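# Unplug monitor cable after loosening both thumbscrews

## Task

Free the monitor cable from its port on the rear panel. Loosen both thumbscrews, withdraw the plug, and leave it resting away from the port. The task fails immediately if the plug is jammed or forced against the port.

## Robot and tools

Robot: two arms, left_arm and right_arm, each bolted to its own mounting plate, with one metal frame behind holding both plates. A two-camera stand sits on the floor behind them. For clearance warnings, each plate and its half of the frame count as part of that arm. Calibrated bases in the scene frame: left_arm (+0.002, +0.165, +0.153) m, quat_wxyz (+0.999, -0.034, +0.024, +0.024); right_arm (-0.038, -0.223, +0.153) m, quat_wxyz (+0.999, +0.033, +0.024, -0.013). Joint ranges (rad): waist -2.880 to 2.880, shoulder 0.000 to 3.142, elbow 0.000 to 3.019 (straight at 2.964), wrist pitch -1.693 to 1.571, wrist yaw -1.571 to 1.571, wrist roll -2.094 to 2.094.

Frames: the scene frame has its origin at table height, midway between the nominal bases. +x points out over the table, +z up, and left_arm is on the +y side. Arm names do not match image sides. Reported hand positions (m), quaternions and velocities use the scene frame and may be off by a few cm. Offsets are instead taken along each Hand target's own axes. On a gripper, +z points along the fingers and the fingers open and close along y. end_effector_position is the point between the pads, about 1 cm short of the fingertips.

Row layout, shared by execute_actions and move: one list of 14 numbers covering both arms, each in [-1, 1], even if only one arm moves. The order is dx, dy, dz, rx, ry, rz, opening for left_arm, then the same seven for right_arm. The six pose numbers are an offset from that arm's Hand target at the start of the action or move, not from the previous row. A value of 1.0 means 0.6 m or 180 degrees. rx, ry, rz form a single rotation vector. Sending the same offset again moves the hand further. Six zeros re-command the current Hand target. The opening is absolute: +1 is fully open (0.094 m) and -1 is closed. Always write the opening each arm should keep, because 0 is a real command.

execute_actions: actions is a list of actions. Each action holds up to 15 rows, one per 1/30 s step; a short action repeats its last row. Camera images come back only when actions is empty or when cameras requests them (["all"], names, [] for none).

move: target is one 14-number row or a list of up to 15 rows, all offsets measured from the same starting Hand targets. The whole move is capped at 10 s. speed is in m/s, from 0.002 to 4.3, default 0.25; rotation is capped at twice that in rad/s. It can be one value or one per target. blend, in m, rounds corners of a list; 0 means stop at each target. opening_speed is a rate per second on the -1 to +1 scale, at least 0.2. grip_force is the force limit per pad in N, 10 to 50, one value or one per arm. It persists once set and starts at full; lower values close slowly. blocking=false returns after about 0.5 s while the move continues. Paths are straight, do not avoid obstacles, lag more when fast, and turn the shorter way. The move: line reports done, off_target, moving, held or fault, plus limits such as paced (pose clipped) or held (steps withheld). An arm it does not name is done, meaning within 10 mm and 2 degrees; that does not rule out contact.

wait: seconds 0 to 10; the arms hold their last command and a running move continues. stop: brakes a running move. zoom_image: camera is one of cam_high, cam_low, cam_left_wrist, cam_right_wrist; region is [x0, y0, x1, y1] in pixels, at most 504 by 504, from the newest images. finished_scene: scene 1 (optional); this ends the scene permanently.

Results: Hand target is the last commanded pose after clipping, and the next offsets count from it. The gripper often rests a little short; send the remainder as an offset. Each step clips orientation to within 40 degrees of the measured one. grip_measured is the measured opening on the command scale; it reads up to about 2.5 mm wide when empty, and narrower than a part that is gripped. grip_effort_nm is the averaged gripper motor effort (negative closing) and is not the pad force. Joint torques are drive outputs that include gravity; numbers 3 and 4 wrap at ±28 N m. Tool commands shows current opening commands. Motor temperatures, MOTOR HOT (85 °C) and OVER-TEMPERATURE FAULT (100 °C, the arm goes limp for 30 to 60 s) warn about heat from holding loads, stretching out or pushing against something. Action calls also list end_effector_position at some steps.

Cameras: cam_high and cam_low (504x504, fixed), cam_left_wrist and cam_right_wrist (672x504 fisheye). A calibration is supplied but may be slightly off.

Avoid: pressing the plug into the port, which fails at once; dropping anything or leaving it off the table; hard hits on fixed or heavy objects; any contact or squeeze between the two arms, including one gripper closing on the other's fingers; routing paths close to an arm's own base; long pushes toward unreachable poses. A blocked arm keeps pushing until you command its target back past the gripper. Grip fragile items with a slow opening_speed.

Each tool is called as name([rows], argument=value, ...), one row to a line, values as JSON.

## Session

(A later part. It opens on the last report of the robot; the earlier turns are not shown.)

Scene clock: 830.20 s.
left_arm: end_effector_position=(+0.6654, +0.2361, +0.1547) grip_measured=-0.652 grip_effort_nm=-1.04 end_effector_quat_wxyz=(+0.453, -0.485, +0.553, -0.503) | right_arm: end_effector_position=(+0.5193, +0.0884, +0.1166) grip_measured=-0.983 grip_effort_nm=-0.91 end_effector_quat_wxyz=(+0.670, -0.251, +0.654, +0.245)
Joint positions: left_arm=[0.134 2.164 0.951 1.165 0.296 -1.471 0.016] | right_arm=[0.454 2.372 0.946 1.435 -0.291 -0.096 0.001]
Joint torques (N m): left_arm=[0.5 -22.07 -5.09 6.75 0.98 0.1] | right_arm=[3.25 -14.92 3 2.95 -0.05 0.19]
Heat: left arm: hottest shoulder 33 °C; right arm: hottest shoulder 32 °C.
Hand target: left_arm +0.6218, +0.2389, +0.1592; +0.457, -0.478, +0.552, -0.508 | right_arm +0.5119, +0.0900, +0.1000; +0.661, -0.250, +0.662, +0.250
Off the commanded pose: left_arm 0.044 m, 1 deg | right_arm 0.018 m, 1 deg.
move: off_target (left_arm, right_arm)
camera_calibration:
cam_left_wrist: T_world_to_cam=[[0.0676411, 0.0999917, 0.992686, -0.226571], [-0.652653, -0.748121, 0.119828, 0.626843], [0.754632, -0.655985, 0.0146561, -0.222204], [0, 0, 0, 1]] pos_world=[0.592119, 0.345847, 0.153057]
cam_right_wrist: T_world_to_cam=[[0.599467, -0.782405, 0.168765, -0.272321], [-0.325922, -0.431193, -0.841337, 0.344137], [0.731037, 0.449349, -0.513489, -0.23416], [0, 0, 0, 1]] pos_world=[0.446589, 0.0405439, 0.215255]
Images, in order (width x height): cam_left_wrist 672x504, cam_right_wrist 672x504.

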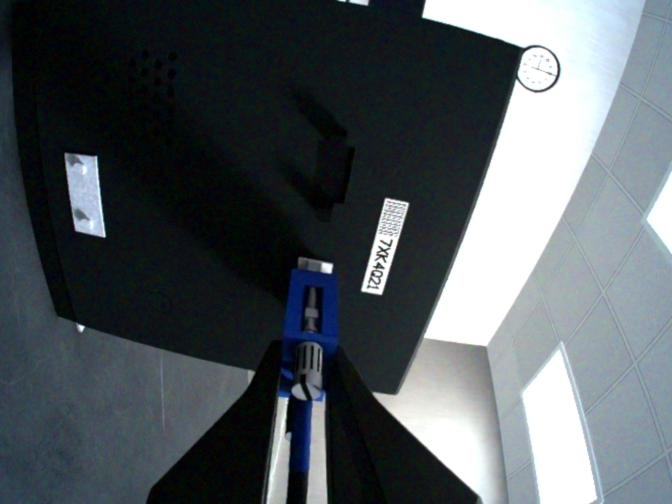

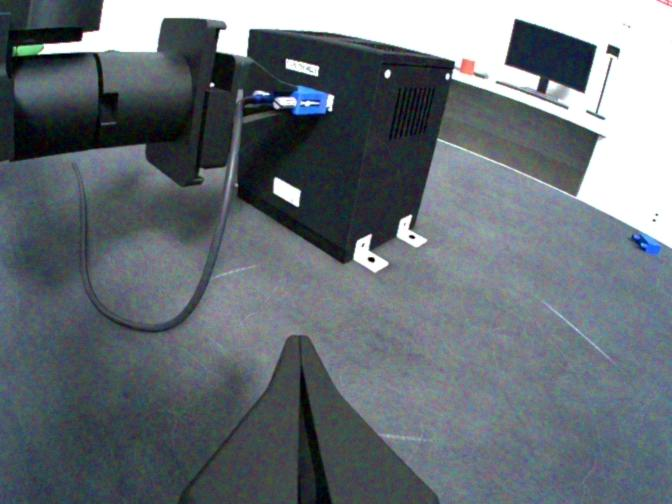

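execute_actions(actions=[])

Scene clock: 835.27 s.
left_arm: end_effector_position=(+0.6654, +0.2361, +0.1548) grip_measured=-0.652 grip_effort_nm=-1.04 end_effector_quat_wxyz=(+0.453, -0.485, +0.553, -0.504) | right_arm: end_effector_position=(+0.5193, +0.0884, +0.1166) grip_measured=-0.983 grip_effort_nm=-0.91 end_effector_quat_wxyz=(+0.670, -0.251, +0.654, +0.245)
Joint positions: left_arm=[0.134 2.164 0.951 1.165 0.296 -1.471 0.016] | right_arm=[0.454 2.372 0.946 1.435 -0.291 -0.096 0.001]
Joint velocities: within noise
Joint torques (N m): left_arm=[0.44 -22.18 -5.08 6.75 0.98 0.11] | right_arm=[3.37 -14.86 2.99 2.96 -0.05 0.18]
Motor temperatures (°C): left_arm=[24 33 25 24 23 22 24] | right_arm=[21 32 25 22 23 21 31]
Heat: left arm: hottest shoulder 33 °C; right arm: hottest shoulder 32 °C.
Hand target: left_arm +0.6218, +0.2389, +0.1593; +0.457, -0.478, +0.552, -0.508 | right_arm +0.5119, +0.0900, +0.1000; +0.661, -0.250, +0.662, +0.250
Tool commands: left_gripper/opening=-0.74 right_gripper/opening=-1.0
Off the commanded pose: left_arm 0.044 m, 1 deg | right_arm 0.018 m, 1 deg.
camera_calibration:
cam_left_wrist: T_world_to_cam=[[0.0672765, 0.100013, 0.992709, -0.226466], [-0.652689, -0.748125, 0.119605, 0.626888], [0.754633, -0.655977, 0.0149464, -0.222254], [0, 0, 0, 1]] pos_world=[0.592119, 0.345847, 0.153158]
cam_right_wrist: T_world_to_cam=[[0.599467, -0.782405, 0.168765, -0.272321], [-0.325922, -0.431193, -0.841337, 0.344137], [0.731037, 0.449349, -0.513489, -0.23416], [0, 0, 0, 1]] pos_world=[0.446589, 0.0405439, 0.215255]

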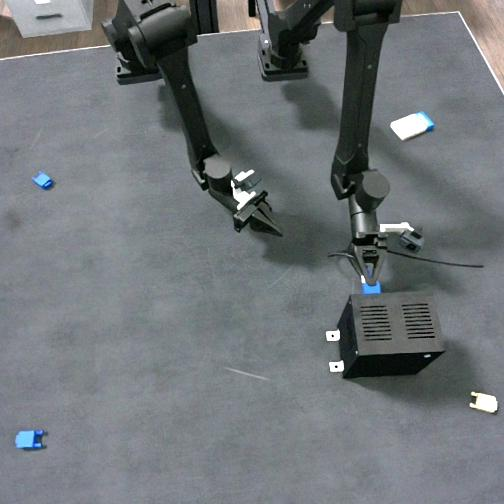

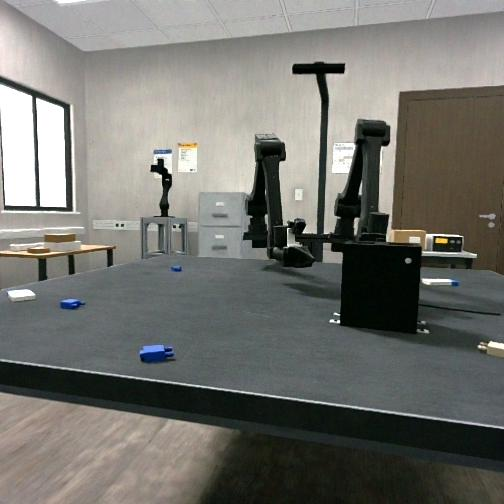

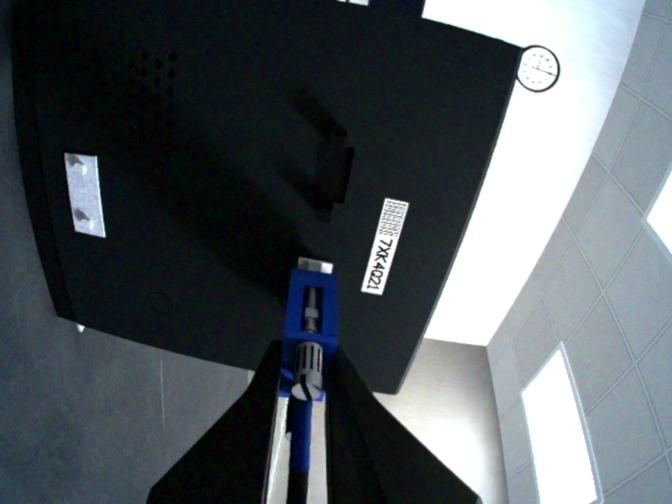

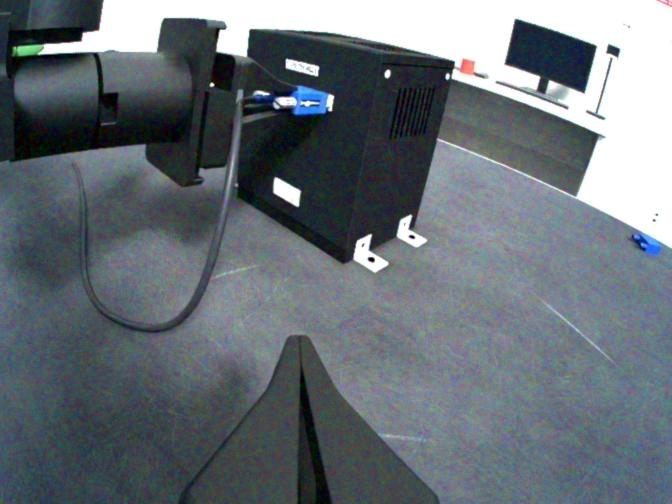

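zoom_image(camera="cam_left_wrist", region=[240, 220, 400, 420])

zoom_image(camera="cam_right_wrist", region=[250, 70, 370, 140])

Scaled by 2.520 from the camera's 672x504 image, which has a finer 960x720 frame.

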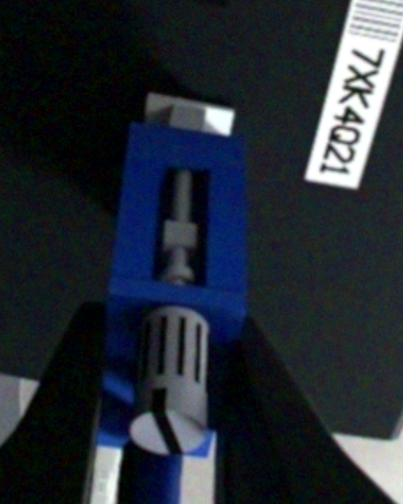

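Scaled by 4.200 from the camera's 672x504 image, which has a finer 960x720 frame.

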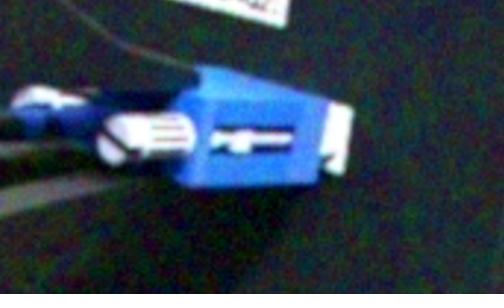

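move(target=[0, 0.003, -0.02, 0, 0, 0, -0.76, 0, 0, 0, 0, 0, 0, -1], speed=0.04, cameras=["cam_left_wrist","cam_right_wrist"])

Scene clock: 838.87 s.
left_arm: end_effector_position=(+0.6647, +0.2361, +0.1547) grip_measured=-0.652 grip_effort_nm=-1.04 end_effector_quat_wxyz=(+0.454, -0.483, +0.553, -0.505) | right_arm: end_effector_position=(+0.5193, +0.0884, +0.1166) grip_measured=-0.983 grip_effort_nm=-0.91 end_effector_quat_wxyz=(+0.670, -0.251, +0.654, +0.245)
Joint positions: left_arm=[0.136 2.168 0.95 1.176 0.3 -1.471 0.016] | right_arm=[0.454 2.372 0.946 1.435 -0.291 -0.096 0.001]
Joint torques (N m): left_arm=[0.91 -22.83 -7.19 7.21 1.1 0.11] | right_arm=[3.31 -14.86 3 2.96 -0.05 0.19]
Heat: left arm: hottest shoulder 32 °C; right arm: hottest shoulder 32 °C.
Hand target: left_arm +0.6097, +0.2405, +0.1583; +0.457, -0.478, +0.552, -0.508 | right_arm +0.5119, +0.0900, +0.1000; +0.661, -0.250, +0.662, +0.250
Off the commanded pose: left_arm 0.055 m, 1 deg | right_arm 0.018 m, 1 deg.
move: off_target (left_arm, right_arm)
camera_calibration:
cam_left_wrist: T_world_to_cam=[[0.061265, 0.0989833, 0.993201, -0.222127], [-0.654822, -0.747007, 0.11484, 0.628437], [0.753296, -0.657406, 0.0190511, -0.221154], [0, 0, 0, 1]] pos_world=[0.591717, 0.346046, 0.15266]
cam_right_wrist: T_world_to_cam=[[0.599467, -0.782405, 0.168765, -0.272321], [-0.325922, -0.431193, -0.841337, 0.344137], [0.731037, 0.449349, -0.513489, -0.23416], [0, 0, 0, 1]] pos_world=[0.446589, 0.0405439, 0.215255]
Images, in order (width x height): cam_left_wrist 672x504, cam_right_wrist 672x504.

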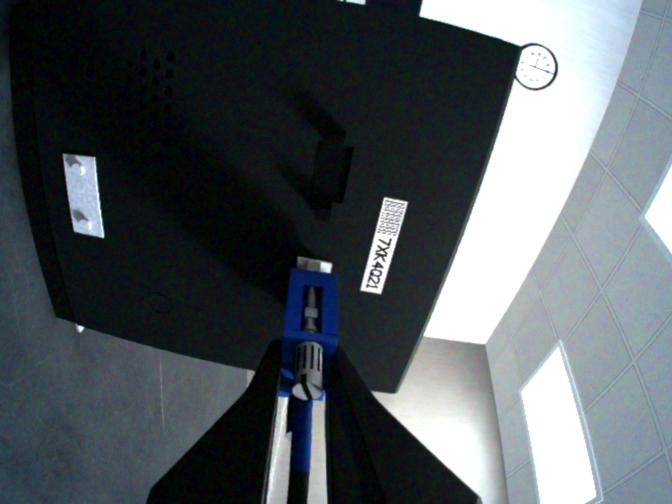

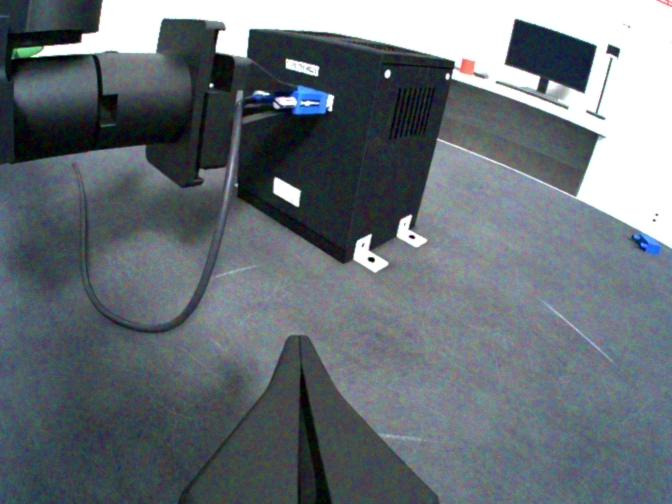

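move(target=[0, 0.002, -0.02, 0, 0, 0, -0.76, 0, 0, 0, 0, 0, 0, -1], speed=0.04, cameras=["cam_left_wrist","cam_right_wrist"])

zoom_image(camera="cam_left_wrist", region=[240, 220, 400, 420])

zoom_image(camera="cam_right_wrist", region=[250, 70, 370, 140])

Scene clock: 841.13 s.
left_arm: end_effector_position=(+0.6642, +0.2362, +0.1547) grip_measured=-0.652 grip_effort_nm=-1.04 end_effector_quat_wxyz=(+0.455, -0.481, +0.552, -0.507) | right_arm: end_effector_position=(+0.5193, +0.0884, +0.1166) grip_measured=-0.983 grip_effort_nm=-0.91 end_effector_quat_wxyz=(+0.670, -0.251, +0.654, +0.245)
Joint positions: left_arm=[0.137 2.171 0.95 1.185 0.303 -1.471 0.016] | right_arm=[0.454 2.372 0.946 1.435 -0.291 -0.096 0.001]
Joint torques (N m): left_arm=[1.44 -23.59 -9.22 7.56 1.2 0.1] | right_arm=[3.25 -14.86 2.99 2.95 -0.05 0.19]
Heat: left arm: hottest shoulder 33 °C; right arm: hottest shoulder 32 °C.
Hand target: left_arm +0.5978, +0.2421, +0.1579; +0.457, -0.478, +0.552, -0.508 | right_arm +0.5119, +0.0900, +0.1000; +0.661, -0.250, +0.662, +0.250
Off the commanded pose: left_arm 0.067 m, 0 deg | right_arm 0.018 m, 1 deg.
move: off_target (left_arm, right_arm)
camera_calibration:
cam_left_wrist: T_world_to_cam=[[0.0561582, 0.0981375, 0.993587, -0.218578], [-0.656898, -0.745795, 0.110791, 0.629847], [0.751885, -0.658907, 0.0225838, -0.219975], [0, 0, 0, 1]] pos_world=[0.591416, 0.346245, 0.152363]
cam_right_wrist: T_world_to_cam=[[0.599467, -0.782405, 0.168765, -0.272321], [-0.325922, -0.431193, -0.841337, 0.344137], [0.731037, 0.449349, -0.513489, -0.23416], [0, 0, 0, 1]] pos_world=[0.446589, 0.0405439, 0.215255]
Images, in order (width x height): cam_left_wrist 672x504, cam_right_wrist 672x504.

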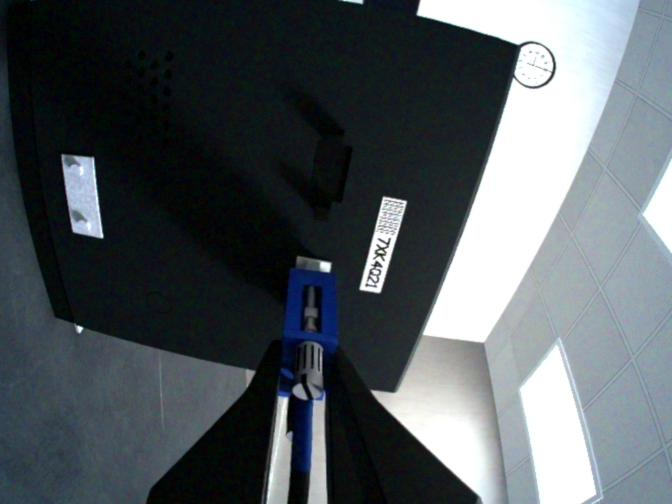

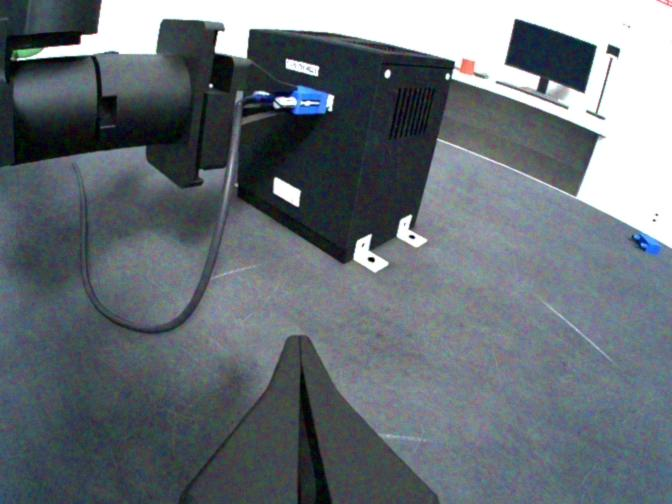

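Scaled by 2.520 from the camera's 672x504 image, which has a finer 960x720 frame.

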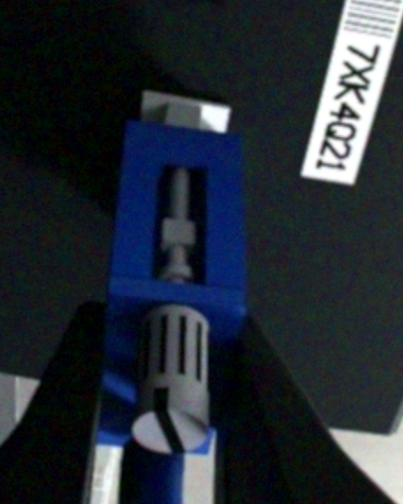

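Scaled by 4.200 from the camera's 672x504 image, which has a finer 960x720 frame.

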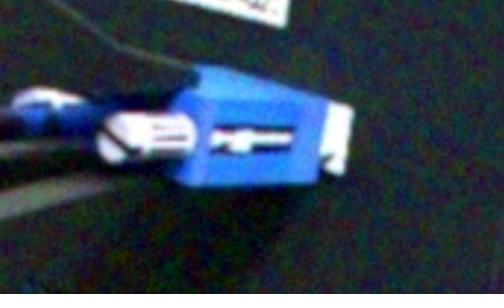

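move(target=[0, 0.002, -0.025, 0, 0, 0, -0.78, 0, 0, 0, 0, 0, 0, -1], speed=0.04, cameras=["cam_left_wrist","cam_right_wrist"])

zoom_image(camera="cam_left_wrist", region=[240, 220, 400, 420])

zoom_image(camera="cam_right_wrist", region=[250, 70, 370, 140])

Scene clock: 845.60 s.
left_arm: end_effector_position=(+0.6636, +0.2362, +0.1547) grip_measured=-0.653 grip_effort_nm=-1.04 end_effector_quat_wxyz=(+0.457, -0.478, +0.551, -0.509) | right_arm: end_effector_position=(+0.5193, +0.0884, +0.1166) grip_measured=-0.983 grip_effort_nm=-0.91 end_effector_quat_wxyz=(+0.670, -0.251, +0.654, +0.245)
Joint positions: left_arm=[0.138 2.175 0.95 1.195 0.307 -1.471 0.016] | right_arm=[0.454 2.372 0.946 1.435 -0.291 -0.096 0.001]
Joint torques (N m): left_arm=[1.96 -23.71 -11.54 8.23 1.33 0.1] | right_arm=[3.31 -14.86 3 2.96 -0.05 0.19]
Heat: left arm: hottest shoulder 33 °C; right arm: hottest shoulder 32 °C.
Hand target: left_arm +0.5829, +0.2439, +0.1578; +0.457, -0.478, +0.552, -0.508 | right_arm +0.5119, +0.0900, +0.1000; +0.661, -0.250, +0.662, +0.250
Off the commanded pose: left_arm 0.081 m, 0 deg | right_arm 0.018 m, 1 deg.
move: off_target (left_arm, right_arm)
camera_calibration:
cam_left_wrist: T_world_to_cam=[[0.0502135, 0.0971252, 0.994005, -0.214385], [-0.659528, -0.744164, 0.10603, 0.631554], [0.750001, -0.660898, 0.0266897, -0.218428], [0, 0, 0, 1]] pos_world=[0.591114, 0.346443, 0.151965]
cam_right_wrist: T_world_to_cam=[[0.599467, -0.782405, 0.168765, -0.272321], [-0.325922, -0.431193, -0.841337, 0.344137], [0.731037, 0.449349, -0.513489, -0.23416], [0, 0, 0, 1]] pos_world=[0.446589, 0.0405439, 0.215255]
Images, in order (width x height): cam_left_wrist 672x504, cam_right_wrist 672x504.

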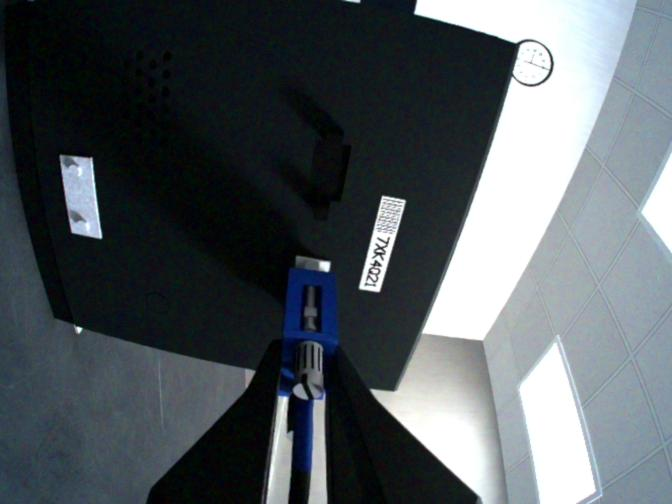

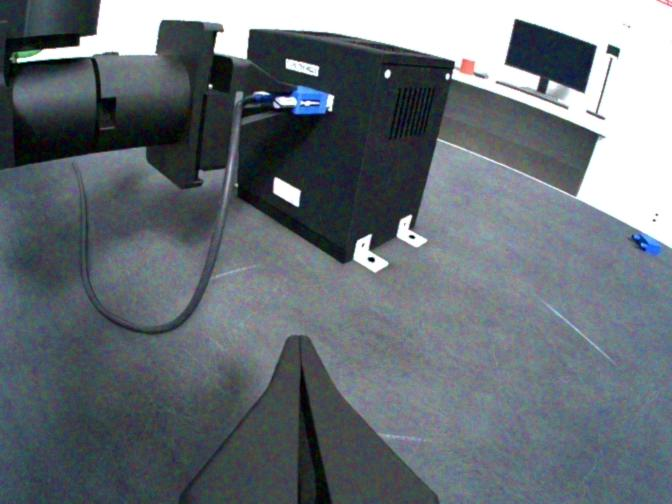

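Scaled by 2.520 from the camera's 672x504 image, which has a finer 960x720 frame.

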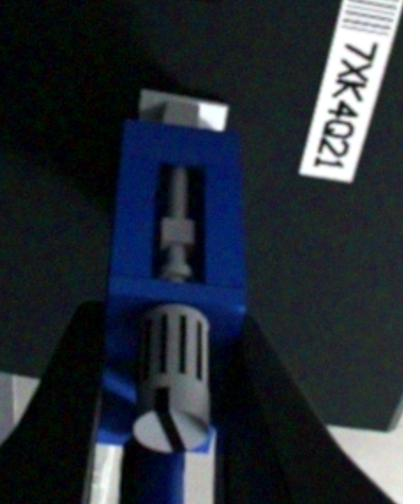

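Scaled by 4.200 from the camera's 672x504 image, which has a finer 960x720 frame.

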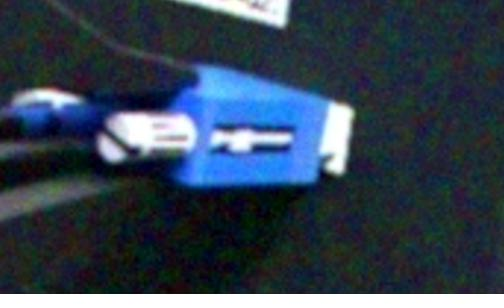

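zoom_image(camera="cam_right_wrist", region=[285, 80, 340, 120])

zoom_image(camera="cam_left_wrist", region=[280, 240, 340, 340])

Scaled by 9.164 from the camera's 672x504 image, which has a finer 960x720 frame.

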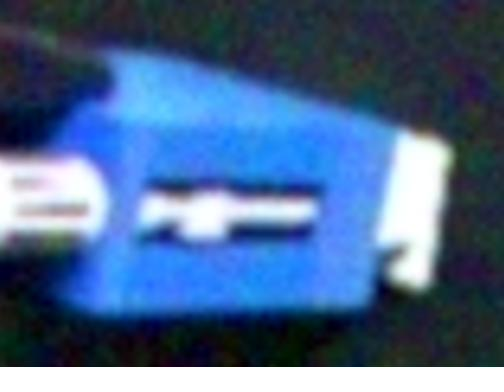

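Scaled by 5.040 from the camera's 672x504 image, which has a finer 960x720 frame.

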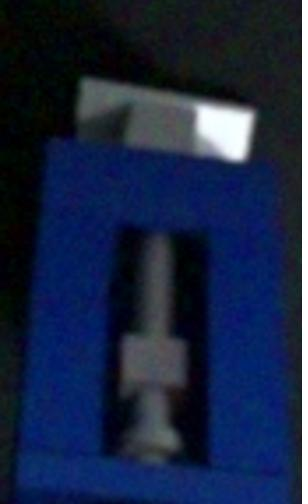

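move(target=[0, 0, 0.115, 0, 0, 0, -0.74, 0, 0, 0, 0, 0, 0, -1], speed=0.08, cameras=["cam_left_wrist"])

Scene clock: 871.40 s.
left_arm: end_effector_position=(+0.6656, +0.2364, +0.1548) grip_measured=-0.653 grip_effort_nm=-1.04 end_effector_quat_wxyz=(+0.459, -0.479, +0.550, -0.508) | right_arm: end_effector_position=(+0.5193, +0.0884, +0.1166) grip_measured=-0.983 grip_effort_nm=-0.91 end_effector_quat_wxyz=(+0.670, -0.251, +0.654, +0.245)
Joint positions: left_arm=[0.136 2.177 0.955 1.195 0.299 -1.471 0.016] | right_arm=[0.454 2.372 0.946 1.435 -0.291 -0.096 0.001]
Joint torques (N m): left_arm=[-0.91 -20.42 0.8 3.73 0.34 0.08] | right_arm=[3.31 -14.92 3 2.96 -0.05 0.19]
Heat: left arm: hottest shoulder 32 °C; right arm: hottest shoulder 32 °C.
Hand target: left_arm +0.6511, +0.2355, +0.1530; +0.457, -0.479, +0.552, -0.508 | right_arm +0.5119, +0.0900, +0.1000; +0.661, -0.250, +0.662, +0.250
Off the commanded pose: left_arm 0.015 m, 0 deg | right_arm 0.018 m, 1 deg.
move: off_target (left_arm, right_arm)
camera_calibration:
cam_left_wrist: T_world_to_cam=[[0.0474786, 0.0964624, 0.994204, -0.212706], [-0.655398, -0.748105, 0.103884, 0.631491], [0.75379, -0.656532, 0.0277023, -0.22359], [0, 0, 0, 1]] pos_world=[0.592517, 0.346146, 0.152066]
Images, in order (width x height): cam_left_wrist 672x504.

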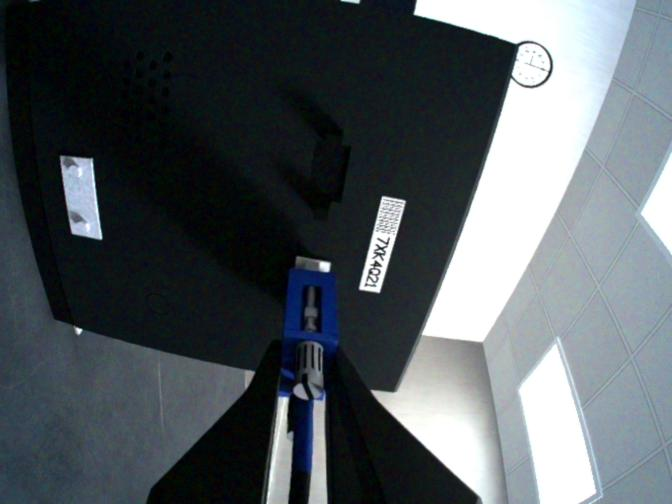

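move(target=[0, 0, 0, 0, 0, 0, -0.4, 0, 0, 0, 0, 0, 0, -1], speed=0.05, cameras=["cam_left_wrist", "cam_right_wrist"])

Scene clock: 875.80 s.
left_arm: end_effector_position=(+0.6509, +0.2354, +0.1453) grip_measured=-0.404 grip_effort_nm=0.15 end_effector_quat_wxyz=(+0.449, -0.486, +0.555, -0.503) | right_arm: end_effector_position=(+0.5193, +0.0884, +0.1166) grip_measured=-0.983 grip_effort_nm=-0.91 end_effector_quat_wxyz=(+0.670, -0.251, +0.654, +0.245)
Joint positions: left_arm=[0.141 2.174 0.916 1.204 0.307 -1.471 0.028] | right_arm=[0.454 2.372 0.946 1.435 -0.291 -0.096 0.001]
Joint torques (N m): left_arm=[-1.2 -19.78 3.73 3.28 0.12 0.06] | right_arm=[3.25 -14.86 3 2.97 -0.05 0.19]
Heat: left arm: hottest shoulder 32 °C; right arm: hottest shoulder 32 °C.
Hand target: left_arm +0.6513, +0.2354, +0.1532; +0.457, -0.478, +0.552, -0.508 | right_arm +0.5119, +0.0900, +0.1000; +0.661, -0.250, +0.662, +0.250
Off the commanded pose: left_arm 0.008 m, 1 deg | right_arm 0.018 m, 1 deg.
move: off_target (right_arm)
camera_calibration:
cam_left_wrist: T_world_to_cam=[[0.0743567, 0.101673, 0.992035, -0.220918], [-0.65501, -0.745131, 0.125464, 0.618013], [0.751952, -0.659122, 0.0111915, -0.208637], [0, 0, 0, 1]] pos_world=[0.578117, 0.345445, 0.143955]
cam_right_wrist: T_world_to_cam=[[0.599467, -0.782405, 0.168765, -0.272321], [-0.325922, -0.431193, -0.841337, 0.344137], [0.731037, 0.449349, -0.513489, -0.23416], [0, 0, 0, 1]] pos_world=[0.446589, 0.0405439, 0.215255]
Images, in order (width x height): cam_left_wrist 672x504, cam_right_wrist 672x504.

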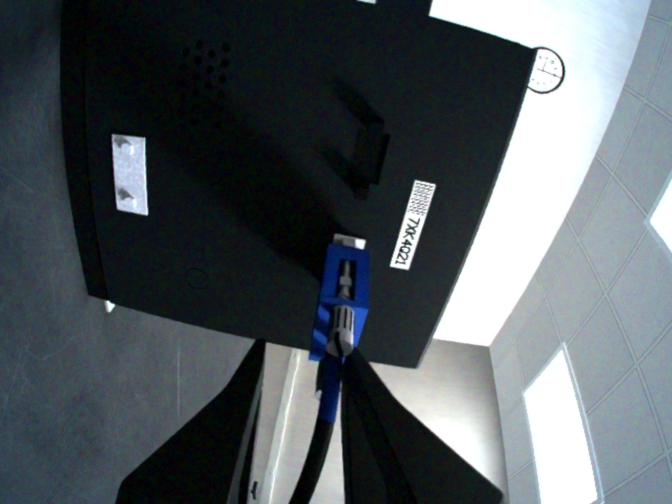

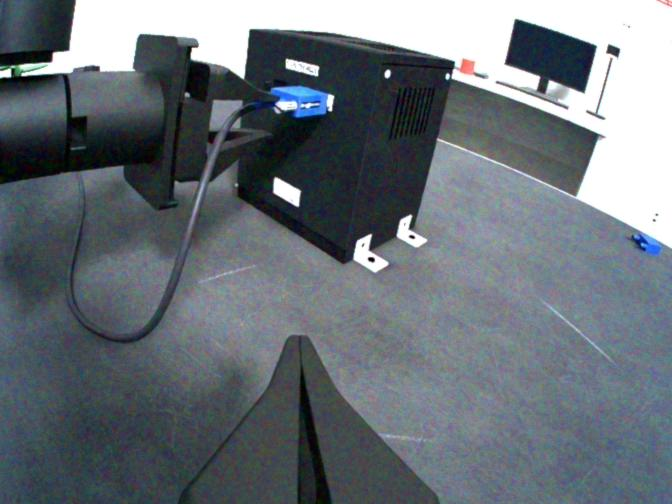

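zoom_image(camera="cam_right_wrist", region=[265, 75, 345, 125])

zoom_image(camera="cam_left_wrist", region=[290, 220, 400, 370])

Scaled by 6.300 from the camera's 672x504 image, which has a finer 960x720 frame.

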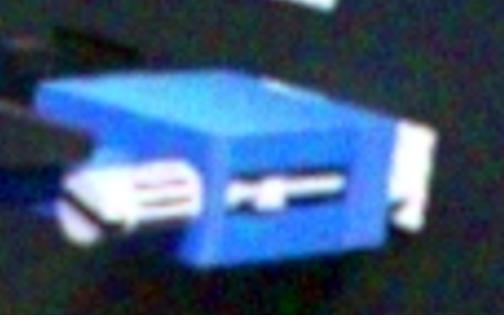

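Scaled by 3.360 from the camera's 672x504 image, which has a finer 960x720 frame.

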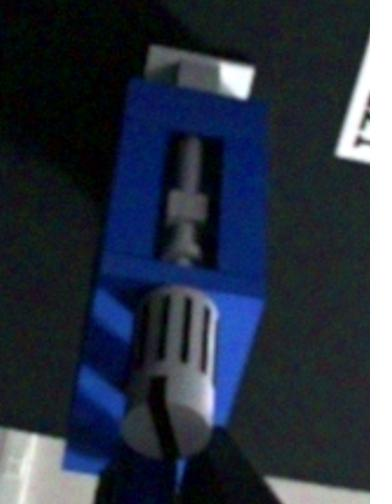

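move(target=[0.0238, -0.0213, 0.0018, 0, 0, 0, -0.4, 0, 0, 0, 0, 0, 0, -1], speed=0.08, cameras=["cam_left_wrist", "cam_right_wrist"])

Scene clock: 879.97 s.
left_arm: end_effector_position=(+0.6503, +0.2250, +0.1510) grip_measured=-0.403 grip_effort_nm=0.14 end_effector_quat_wxyz=(+0.451, -0.486, +0.554, -0.503) | right_arm: end_effector_position=(+0.5193, +0.0884, +0.1166) grip_measured=-0.983 grip_effort_nm=-0.91 end_effector_quat_wxyz=(+0.670, -0.251, +0.654, +0.245)
Joint positions: left_arm=[0.118 2.16 0.905 1.204 0.28 -1.471 0.028] | right_arm=[0.454 2.372 0.946 1.435 -0.291 -0.096 0.001]
Joint torques (N m): left_arm=[-1.9 -20.95 3.36 2.54 -0.05 0.06] | right_arm=[3.25 -14.86 3 2.97 -0.05 0.19]
Heat: left arm: hottest shoulder 32 °C; right arm: hottest shoulder 32 °C.
Hand target: left_arm +0.6512, +0.2208, +0.1654; +0.457, -0.479, +0.552, -0.508 | right_arm +0.5119, +0.0900, +0.1000; +0.661, -0.250, +0.662, +0.250
Off the commanded pose: left_arm 0.015 m, 1 deg | right_arm 0.018 m, 1 deg.
move: off_target (left_arm, right_arm)
camera_calibration:
cam_left_wrist: T_world_to_cam=[[0.071564, 0.099901, 0.99242, -0.223263], [-0.652439, -0.747902, 0.122335, 0.608584], [0.754455, -0.656248, 0.0116564, -0.217478], [0, 0, 0, 1]] pos_world=[0.577119, 0.334747, 0.149655]
cam_right_wrist: T_world_to_cam=[[0.599467, -0.782405, 0.168765, -0.272321], [-0.325922, -0.431193, -0.841337, 0.344137], [0.731037, 0.449349, -0.513489, -0.23416], [0, 0, 0, 1]] pos_world=[0.446589, 0.0405439, 0.215255]
Images, in order (width x height): cam_left_wrist 672x504, cam_right_wrist 672x504.

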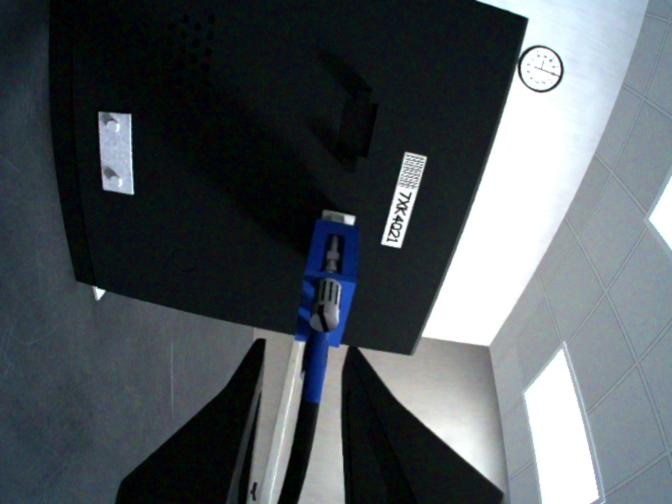

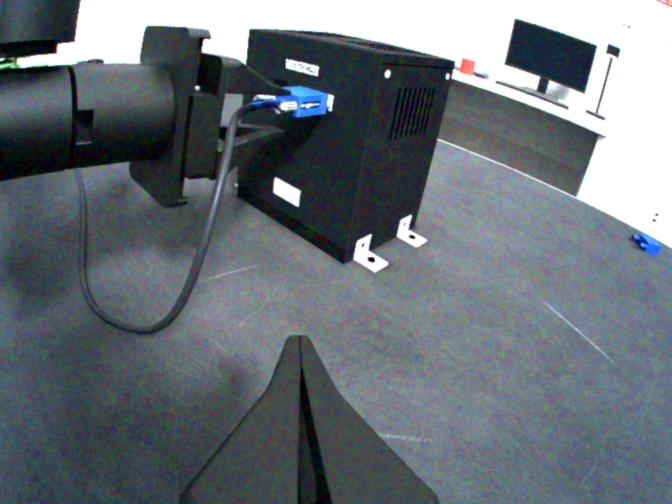

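zoom_image(camera="cam_left_wrist", region=[240, 200, 400, 420])

zoom_image(camera="cam_right_wrist", region=[220, 60, 345, 160])

Scaled by 2.291 from the camera's 672x504 image, which has a finer 960x720 frame.

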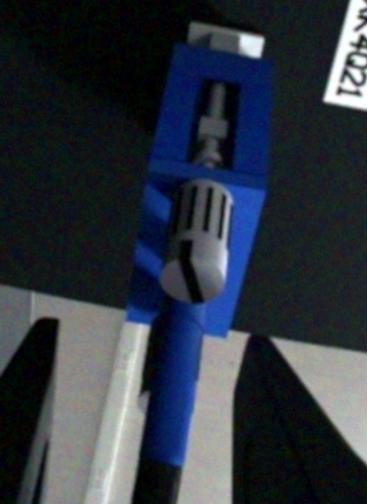

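Scaled by 4.032 from the camera's 672x504 image, which has a finer 960x720 frame.

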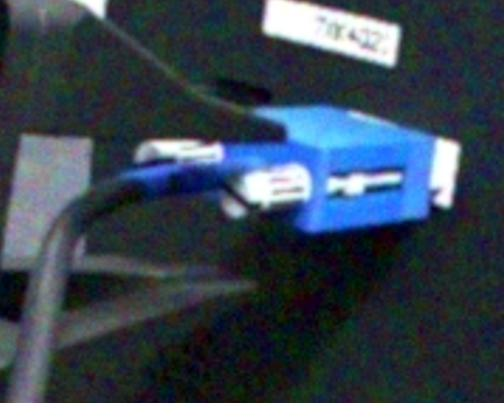

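move([
  [0, -0.0083, 0, 0, 0, 0, -0.4, 0, 0, 0, 0, 0, 0, -1],
  [0, -0.0083, 0, 0, 0, 0, -0.9, 0, 0, 0, 0, 0, 0, -1],
], speed=0.08, cameras=["cam_left_wrist", "cam_right_wrist"])

zoom_image(camera="cam_left_wrist", region=[240, 200, 400, 420])

zoom_image(camera="cam_right_wrist", region=[220, 60, 345, 160])

Scene clock: 884.73 s.
left_arm: end_effector_position=(+0.6490, +0.2250, +0.1559) grip_measured=-0.849 grip_effort_nm=-0.98 end_effector_quat_wxyz=(+0.453, -0.485, +0.553, -0.503) | right_arm: end_effector_position=(+0.5193, +0.0884, +0.1166) grip_measured=-0.983 grip_effort_nm=-0.91 end_effector_quat_wxyz=(+0.670, -0.251, +0.654, +0.245)
Joint positions: left_arm=[0.118 2.148 0.897 1.204 0.279 -1.471 0.007] | right_arm=[0.454 2.372 0.946 1.435 -0.291 -0.096 0.001]
Joint torques (N m): left_arm=[-1.9 -21.3 3.71 2.04 -0.03 0.08] | right_arm=[3.31 -14.8 3 2.97 -0.05 0.19]
Heat: left arm: hottest shoulder 32 °C; right arm: hottest shoulder 32 °C.
Hand target: left_arm +0.6516, +0.2206, +0.1705; +0.457, -0.478, +0.552, -0.508 | right_arm +0.5119, +0.0900, +0.1000; +0.661, -0.250, +0.662, +0.250
Off the commanded pose: left_arm 0.015 m, 1 deg | right_arm 0.018 m, 1 deg.
move: off_target (left_arm, right_arm); target 2's new opening was sent with left_arm's hand 0.015 m and 1 deg from that target
camera_calibration:
cam_left_wrist: T_world_to_cam=[[0.0669945, 0.0990827, 0.992821, -0.224877], [-0.652475, -0.748452, 0.118723, 0.607796], [0.754843, -0.655745, 0.0145068, -0.217372], [0, 0, 0, 1]] pos_world=[0.575719, 0.334647, 0.154257]
cam_right_wrist: T_world_to_cam=[[0.599467, -0.782405, 0.168765, -0.272321], [-0.325922, -0.431193, -0.841337, 0.344137], [0.731037, 0.449349, -0.513489, -0.23416], [0, 0, 0, 1]] pos_world=[0.446589, 0.0405439, 0.215255]
Images, in order (width x height): cam_left_wrist 672x504, cam_right_wrist 672x504.

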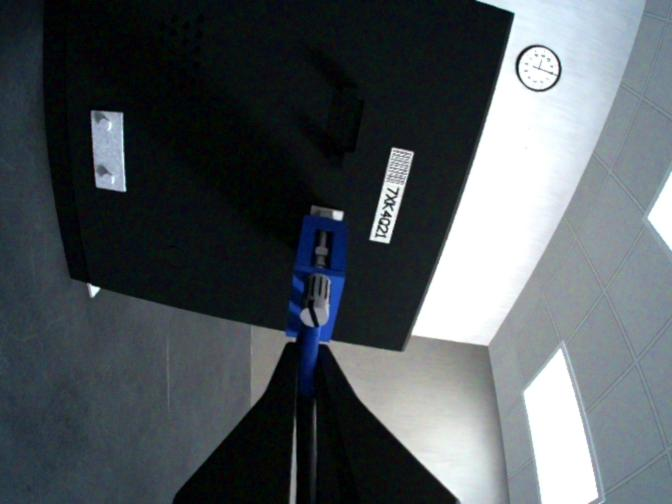

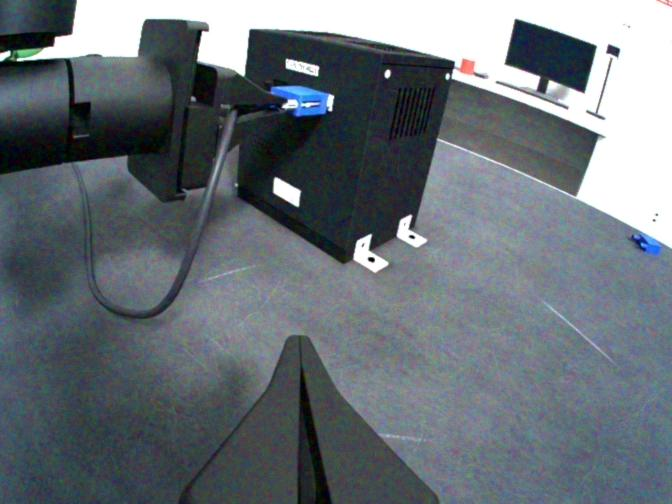

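Scaled by 2.291 from the camera's 672x504 image, which has a finer 960x720 frame.

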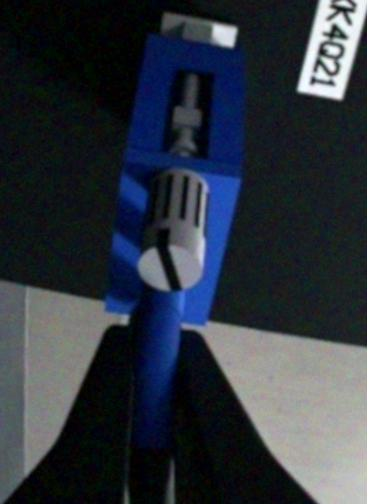

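Scaled by 4.032 from the camera's 672x504 image, which has a finer 960x720 frame.

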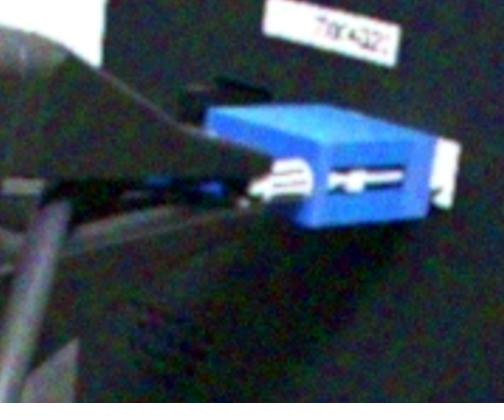

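move([
  [0, 0, 0, 0, 0, 0, -0.95, 0, 0, 0, 0, 0, 0, -1],
  [0, 0, 0, 0, 0, -0.19, -0.95, 0, 0, 0, 0, 0, 0, -1],
], speed=0.4, cameras=["cam_left_wrist", "cam_right_wrist"])

zoom_image(camera="cam_right_wrist", region=[220, 60, 345, 160])

Scene clock: 888.53 s.
left_arm: end_effector_position=(+0.6490, +0.2242, +0.1548) grip_measured=-0.817 grip_effort_nm=-1.04 end_effector_quat_wxyz=(-0.314, +0.607, -0.420, +0.597) | right_arm: end_effector_position=(+0.5193, +0.0884, +0.1166) grip_measured=-0.983 grip_effort_nm=-0.91 end_effector_quat_wxyz=(+0.670, -0.251, +0.654, +0.245)
Joint positions: left_arm=[0.117 2.146 0.897 1.195 0.28 -1.965 0.009] | right_arm=[0.454 2.372 0.946 1.435 -0.291 -0.096 0.001]
Joint torques (N m): left_arm=[-1.79 -21.07 3.82 2.36 -0.02 -0.94] | right_arm=[3.19 -14.8 2.99 2.96 -0.05 0.18]
Heat: left arm: hottest shoulder 32 °C; right arm: hottest shoulder 32 °C.
Hand target: left_arm +0.6516, +0.2207, +0.1705; -0.287, +0.619, -0.387, +0.620 | right_arm +0.5119, +0.0900, +0.1000; +0.661, -0.250, +0.662, +0.250
Off the commanded pose: left_arm 0.016 m, 6 deg | right_arm 0.018 m, 1 deg.
move: off_target (left_arm, right_arm)
camera_calibration:
cam_left_wrist: T_world_to_cam=[[0.114249, 0.556696, 0.822822, -0.330718], [-0.603535, -0.618989, 0.50259, 0.487251], [0.789108, -0.554023, 0.265267, -0.301724], [0, 0, 0, 1]] pos_world=[0.56995, 0.318551, 0.107272]
cam_right_wrist: T_world_to_cam=[[0.599467, -0.782405, 0.168765, -0.272321], [-0.325922, -0.431193, -0.841337, 0.344137], [0.731037, 0.449349, -0.513489, -0.23416], [0, 0, 0, 1]] pos_world=[0.446589, 0.0405439, 0.215255]
Images, in order (width x height): cam_left_wrist 672x504, cam_right_wrist 672x504.

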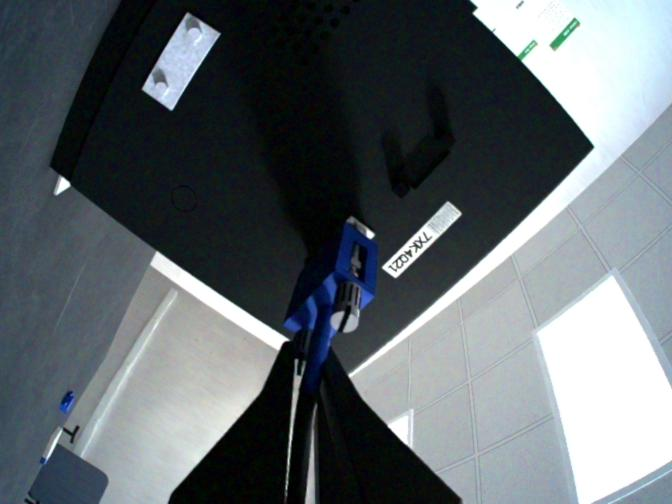

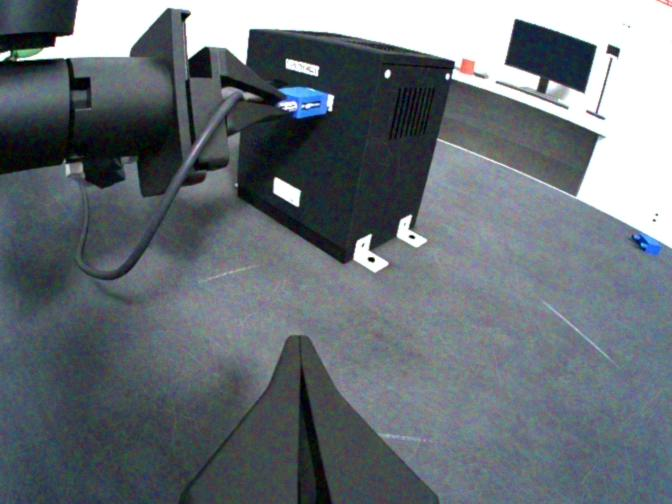

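Scaled by 4.032 from the camera's 672x504 image, which has a finer 960x720 frame.

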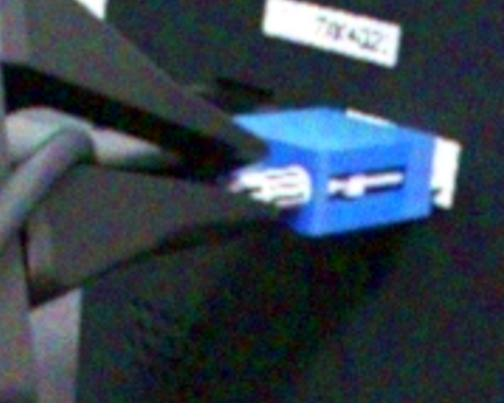

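move([
  [0, 0, 0, 0, 0, 0, -0.5, 0, 0, 0, 0, 0, 0, -1],
  [0, 0, 0, 0, 0, 0.28, -0.5, 0, 0, 0, 0, 0, 0, -1],
], speed=0.4, cameras=["cam_left_wrist", "cam_right_wrist"])

zoom_image(camera="cam_right_wrist", region=[220, 60, 345, 160])

Scene clock: 894.73 s.
left_arm: end_effector_position=(+0.6491, +0.2247, +0.1547) grip_measured=-0.503 grip_effort_nm=0.15 end_effector_quat_wxyz=(+0.515, -0.408, +0.615, -0.436) | right_arm: end_effector_position=(+0.5193, +0.0884, +0.1166) grip_measured=-0.983 grip_effort_nm=-0.91 end_effector_quat_wxyz=(+0.670, -0.251, +0.654, +0.245)
Joint positions: left_arm=[0.116 2.146 0.897 1.195 0.276 -1.201 0.023] | right_arm=[0.454 2.372 0.946 1.435 -0.291 -0.096 0.001]
Joint torques (N m): left_arm=[-1.9 -21.13 3.77 2.47 0.05 0.2] | right_arm=[3.31 -14.86 3 2.95 -0.05 0.19]
Heat: left arm: hottest shoulder 32 °C; right arm: hottest shoulder 32 °C.
Hand target: left_arm +0.6515, +0.2206, +0.1704; +0.524, -0.396, +0.614, -0.439 | right_arm +0.5119, +0.0900, +0.1000; +0.661, -0.250, +0.662, +0.250
Off the commanded pose: left_arm 0.016 m, 2 deg | right_arm 0.018 m, 1 deg.
move: off_target (left_arm, right_arm)
camera_calibration:
cam_left_wrist: T_world_to_cam=[[0.0421091, -0.167416, 0.984987, -0.146439], [-0.668814, -0.737115, -0.0966932, 0.649234], [0.742236, -0.654701, -0.143009, -0.185283], [0, 0, 0, 1]] pos_world=[0.577907, 0.332739, 0.18052]
cam_right_wrist: T_world_to_cam=[[0.599467, -0.782405, 0.168765, -0.272321], [-0.325922, -0.431193, -0.841337, 0.344137], [0.731037, 0.449349, -0.513489, -0.23416], [0, 0, 0, 1]] pos_world=[0.446589, 0.0405439, 0.215255]
Images, in order (width x height): cam_left_wrist 672x504, cam_right_wrist 672x504.

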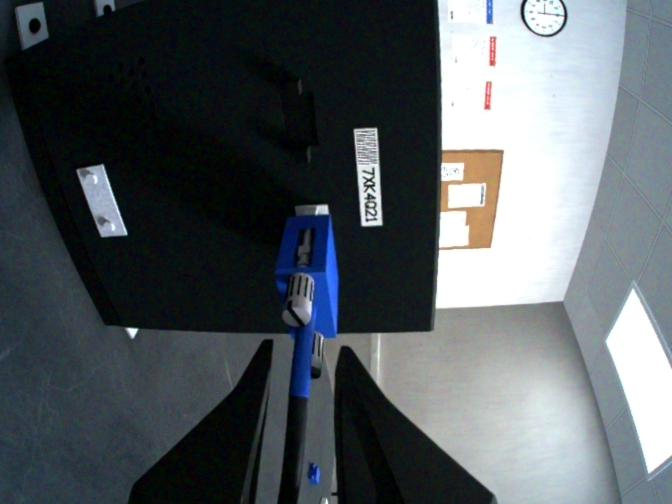

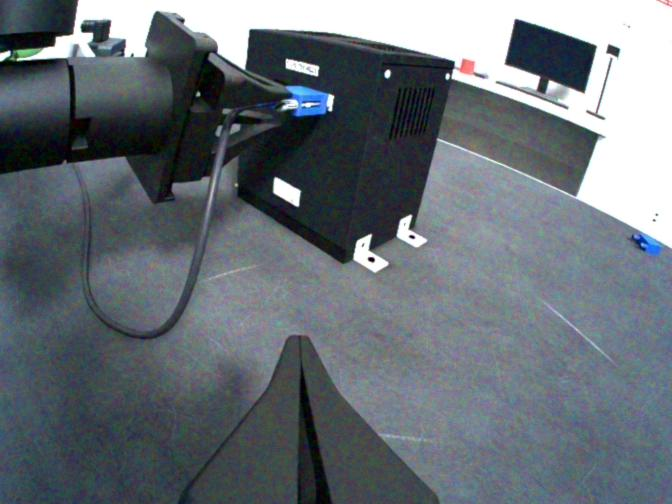

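Scaled by 4.032 from the camera's 672x504 image, which has a finer 960x720 frame.

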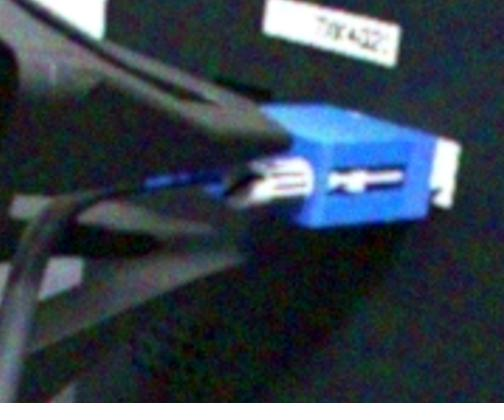

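zoom_image(camera="cam_right_wrist", region=[270, 85, 310, 117])

zoom_image(camera="cam_left_wrist", region=[270, 200, 350, 400])

Scaled by 12.600 from the camera's 672x504 image, which has a finer 960x720 frame.

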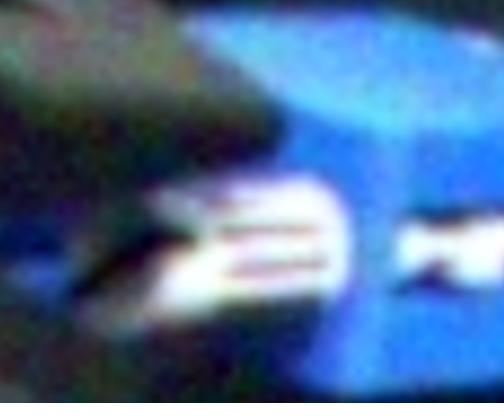

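Scaled by 2.520 from the camera's 672x504 image, which has a finer 960x720 frame.

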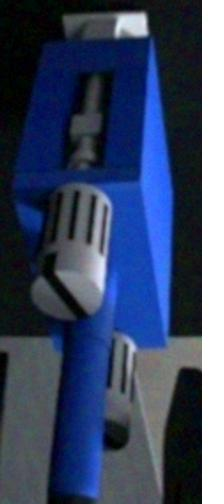

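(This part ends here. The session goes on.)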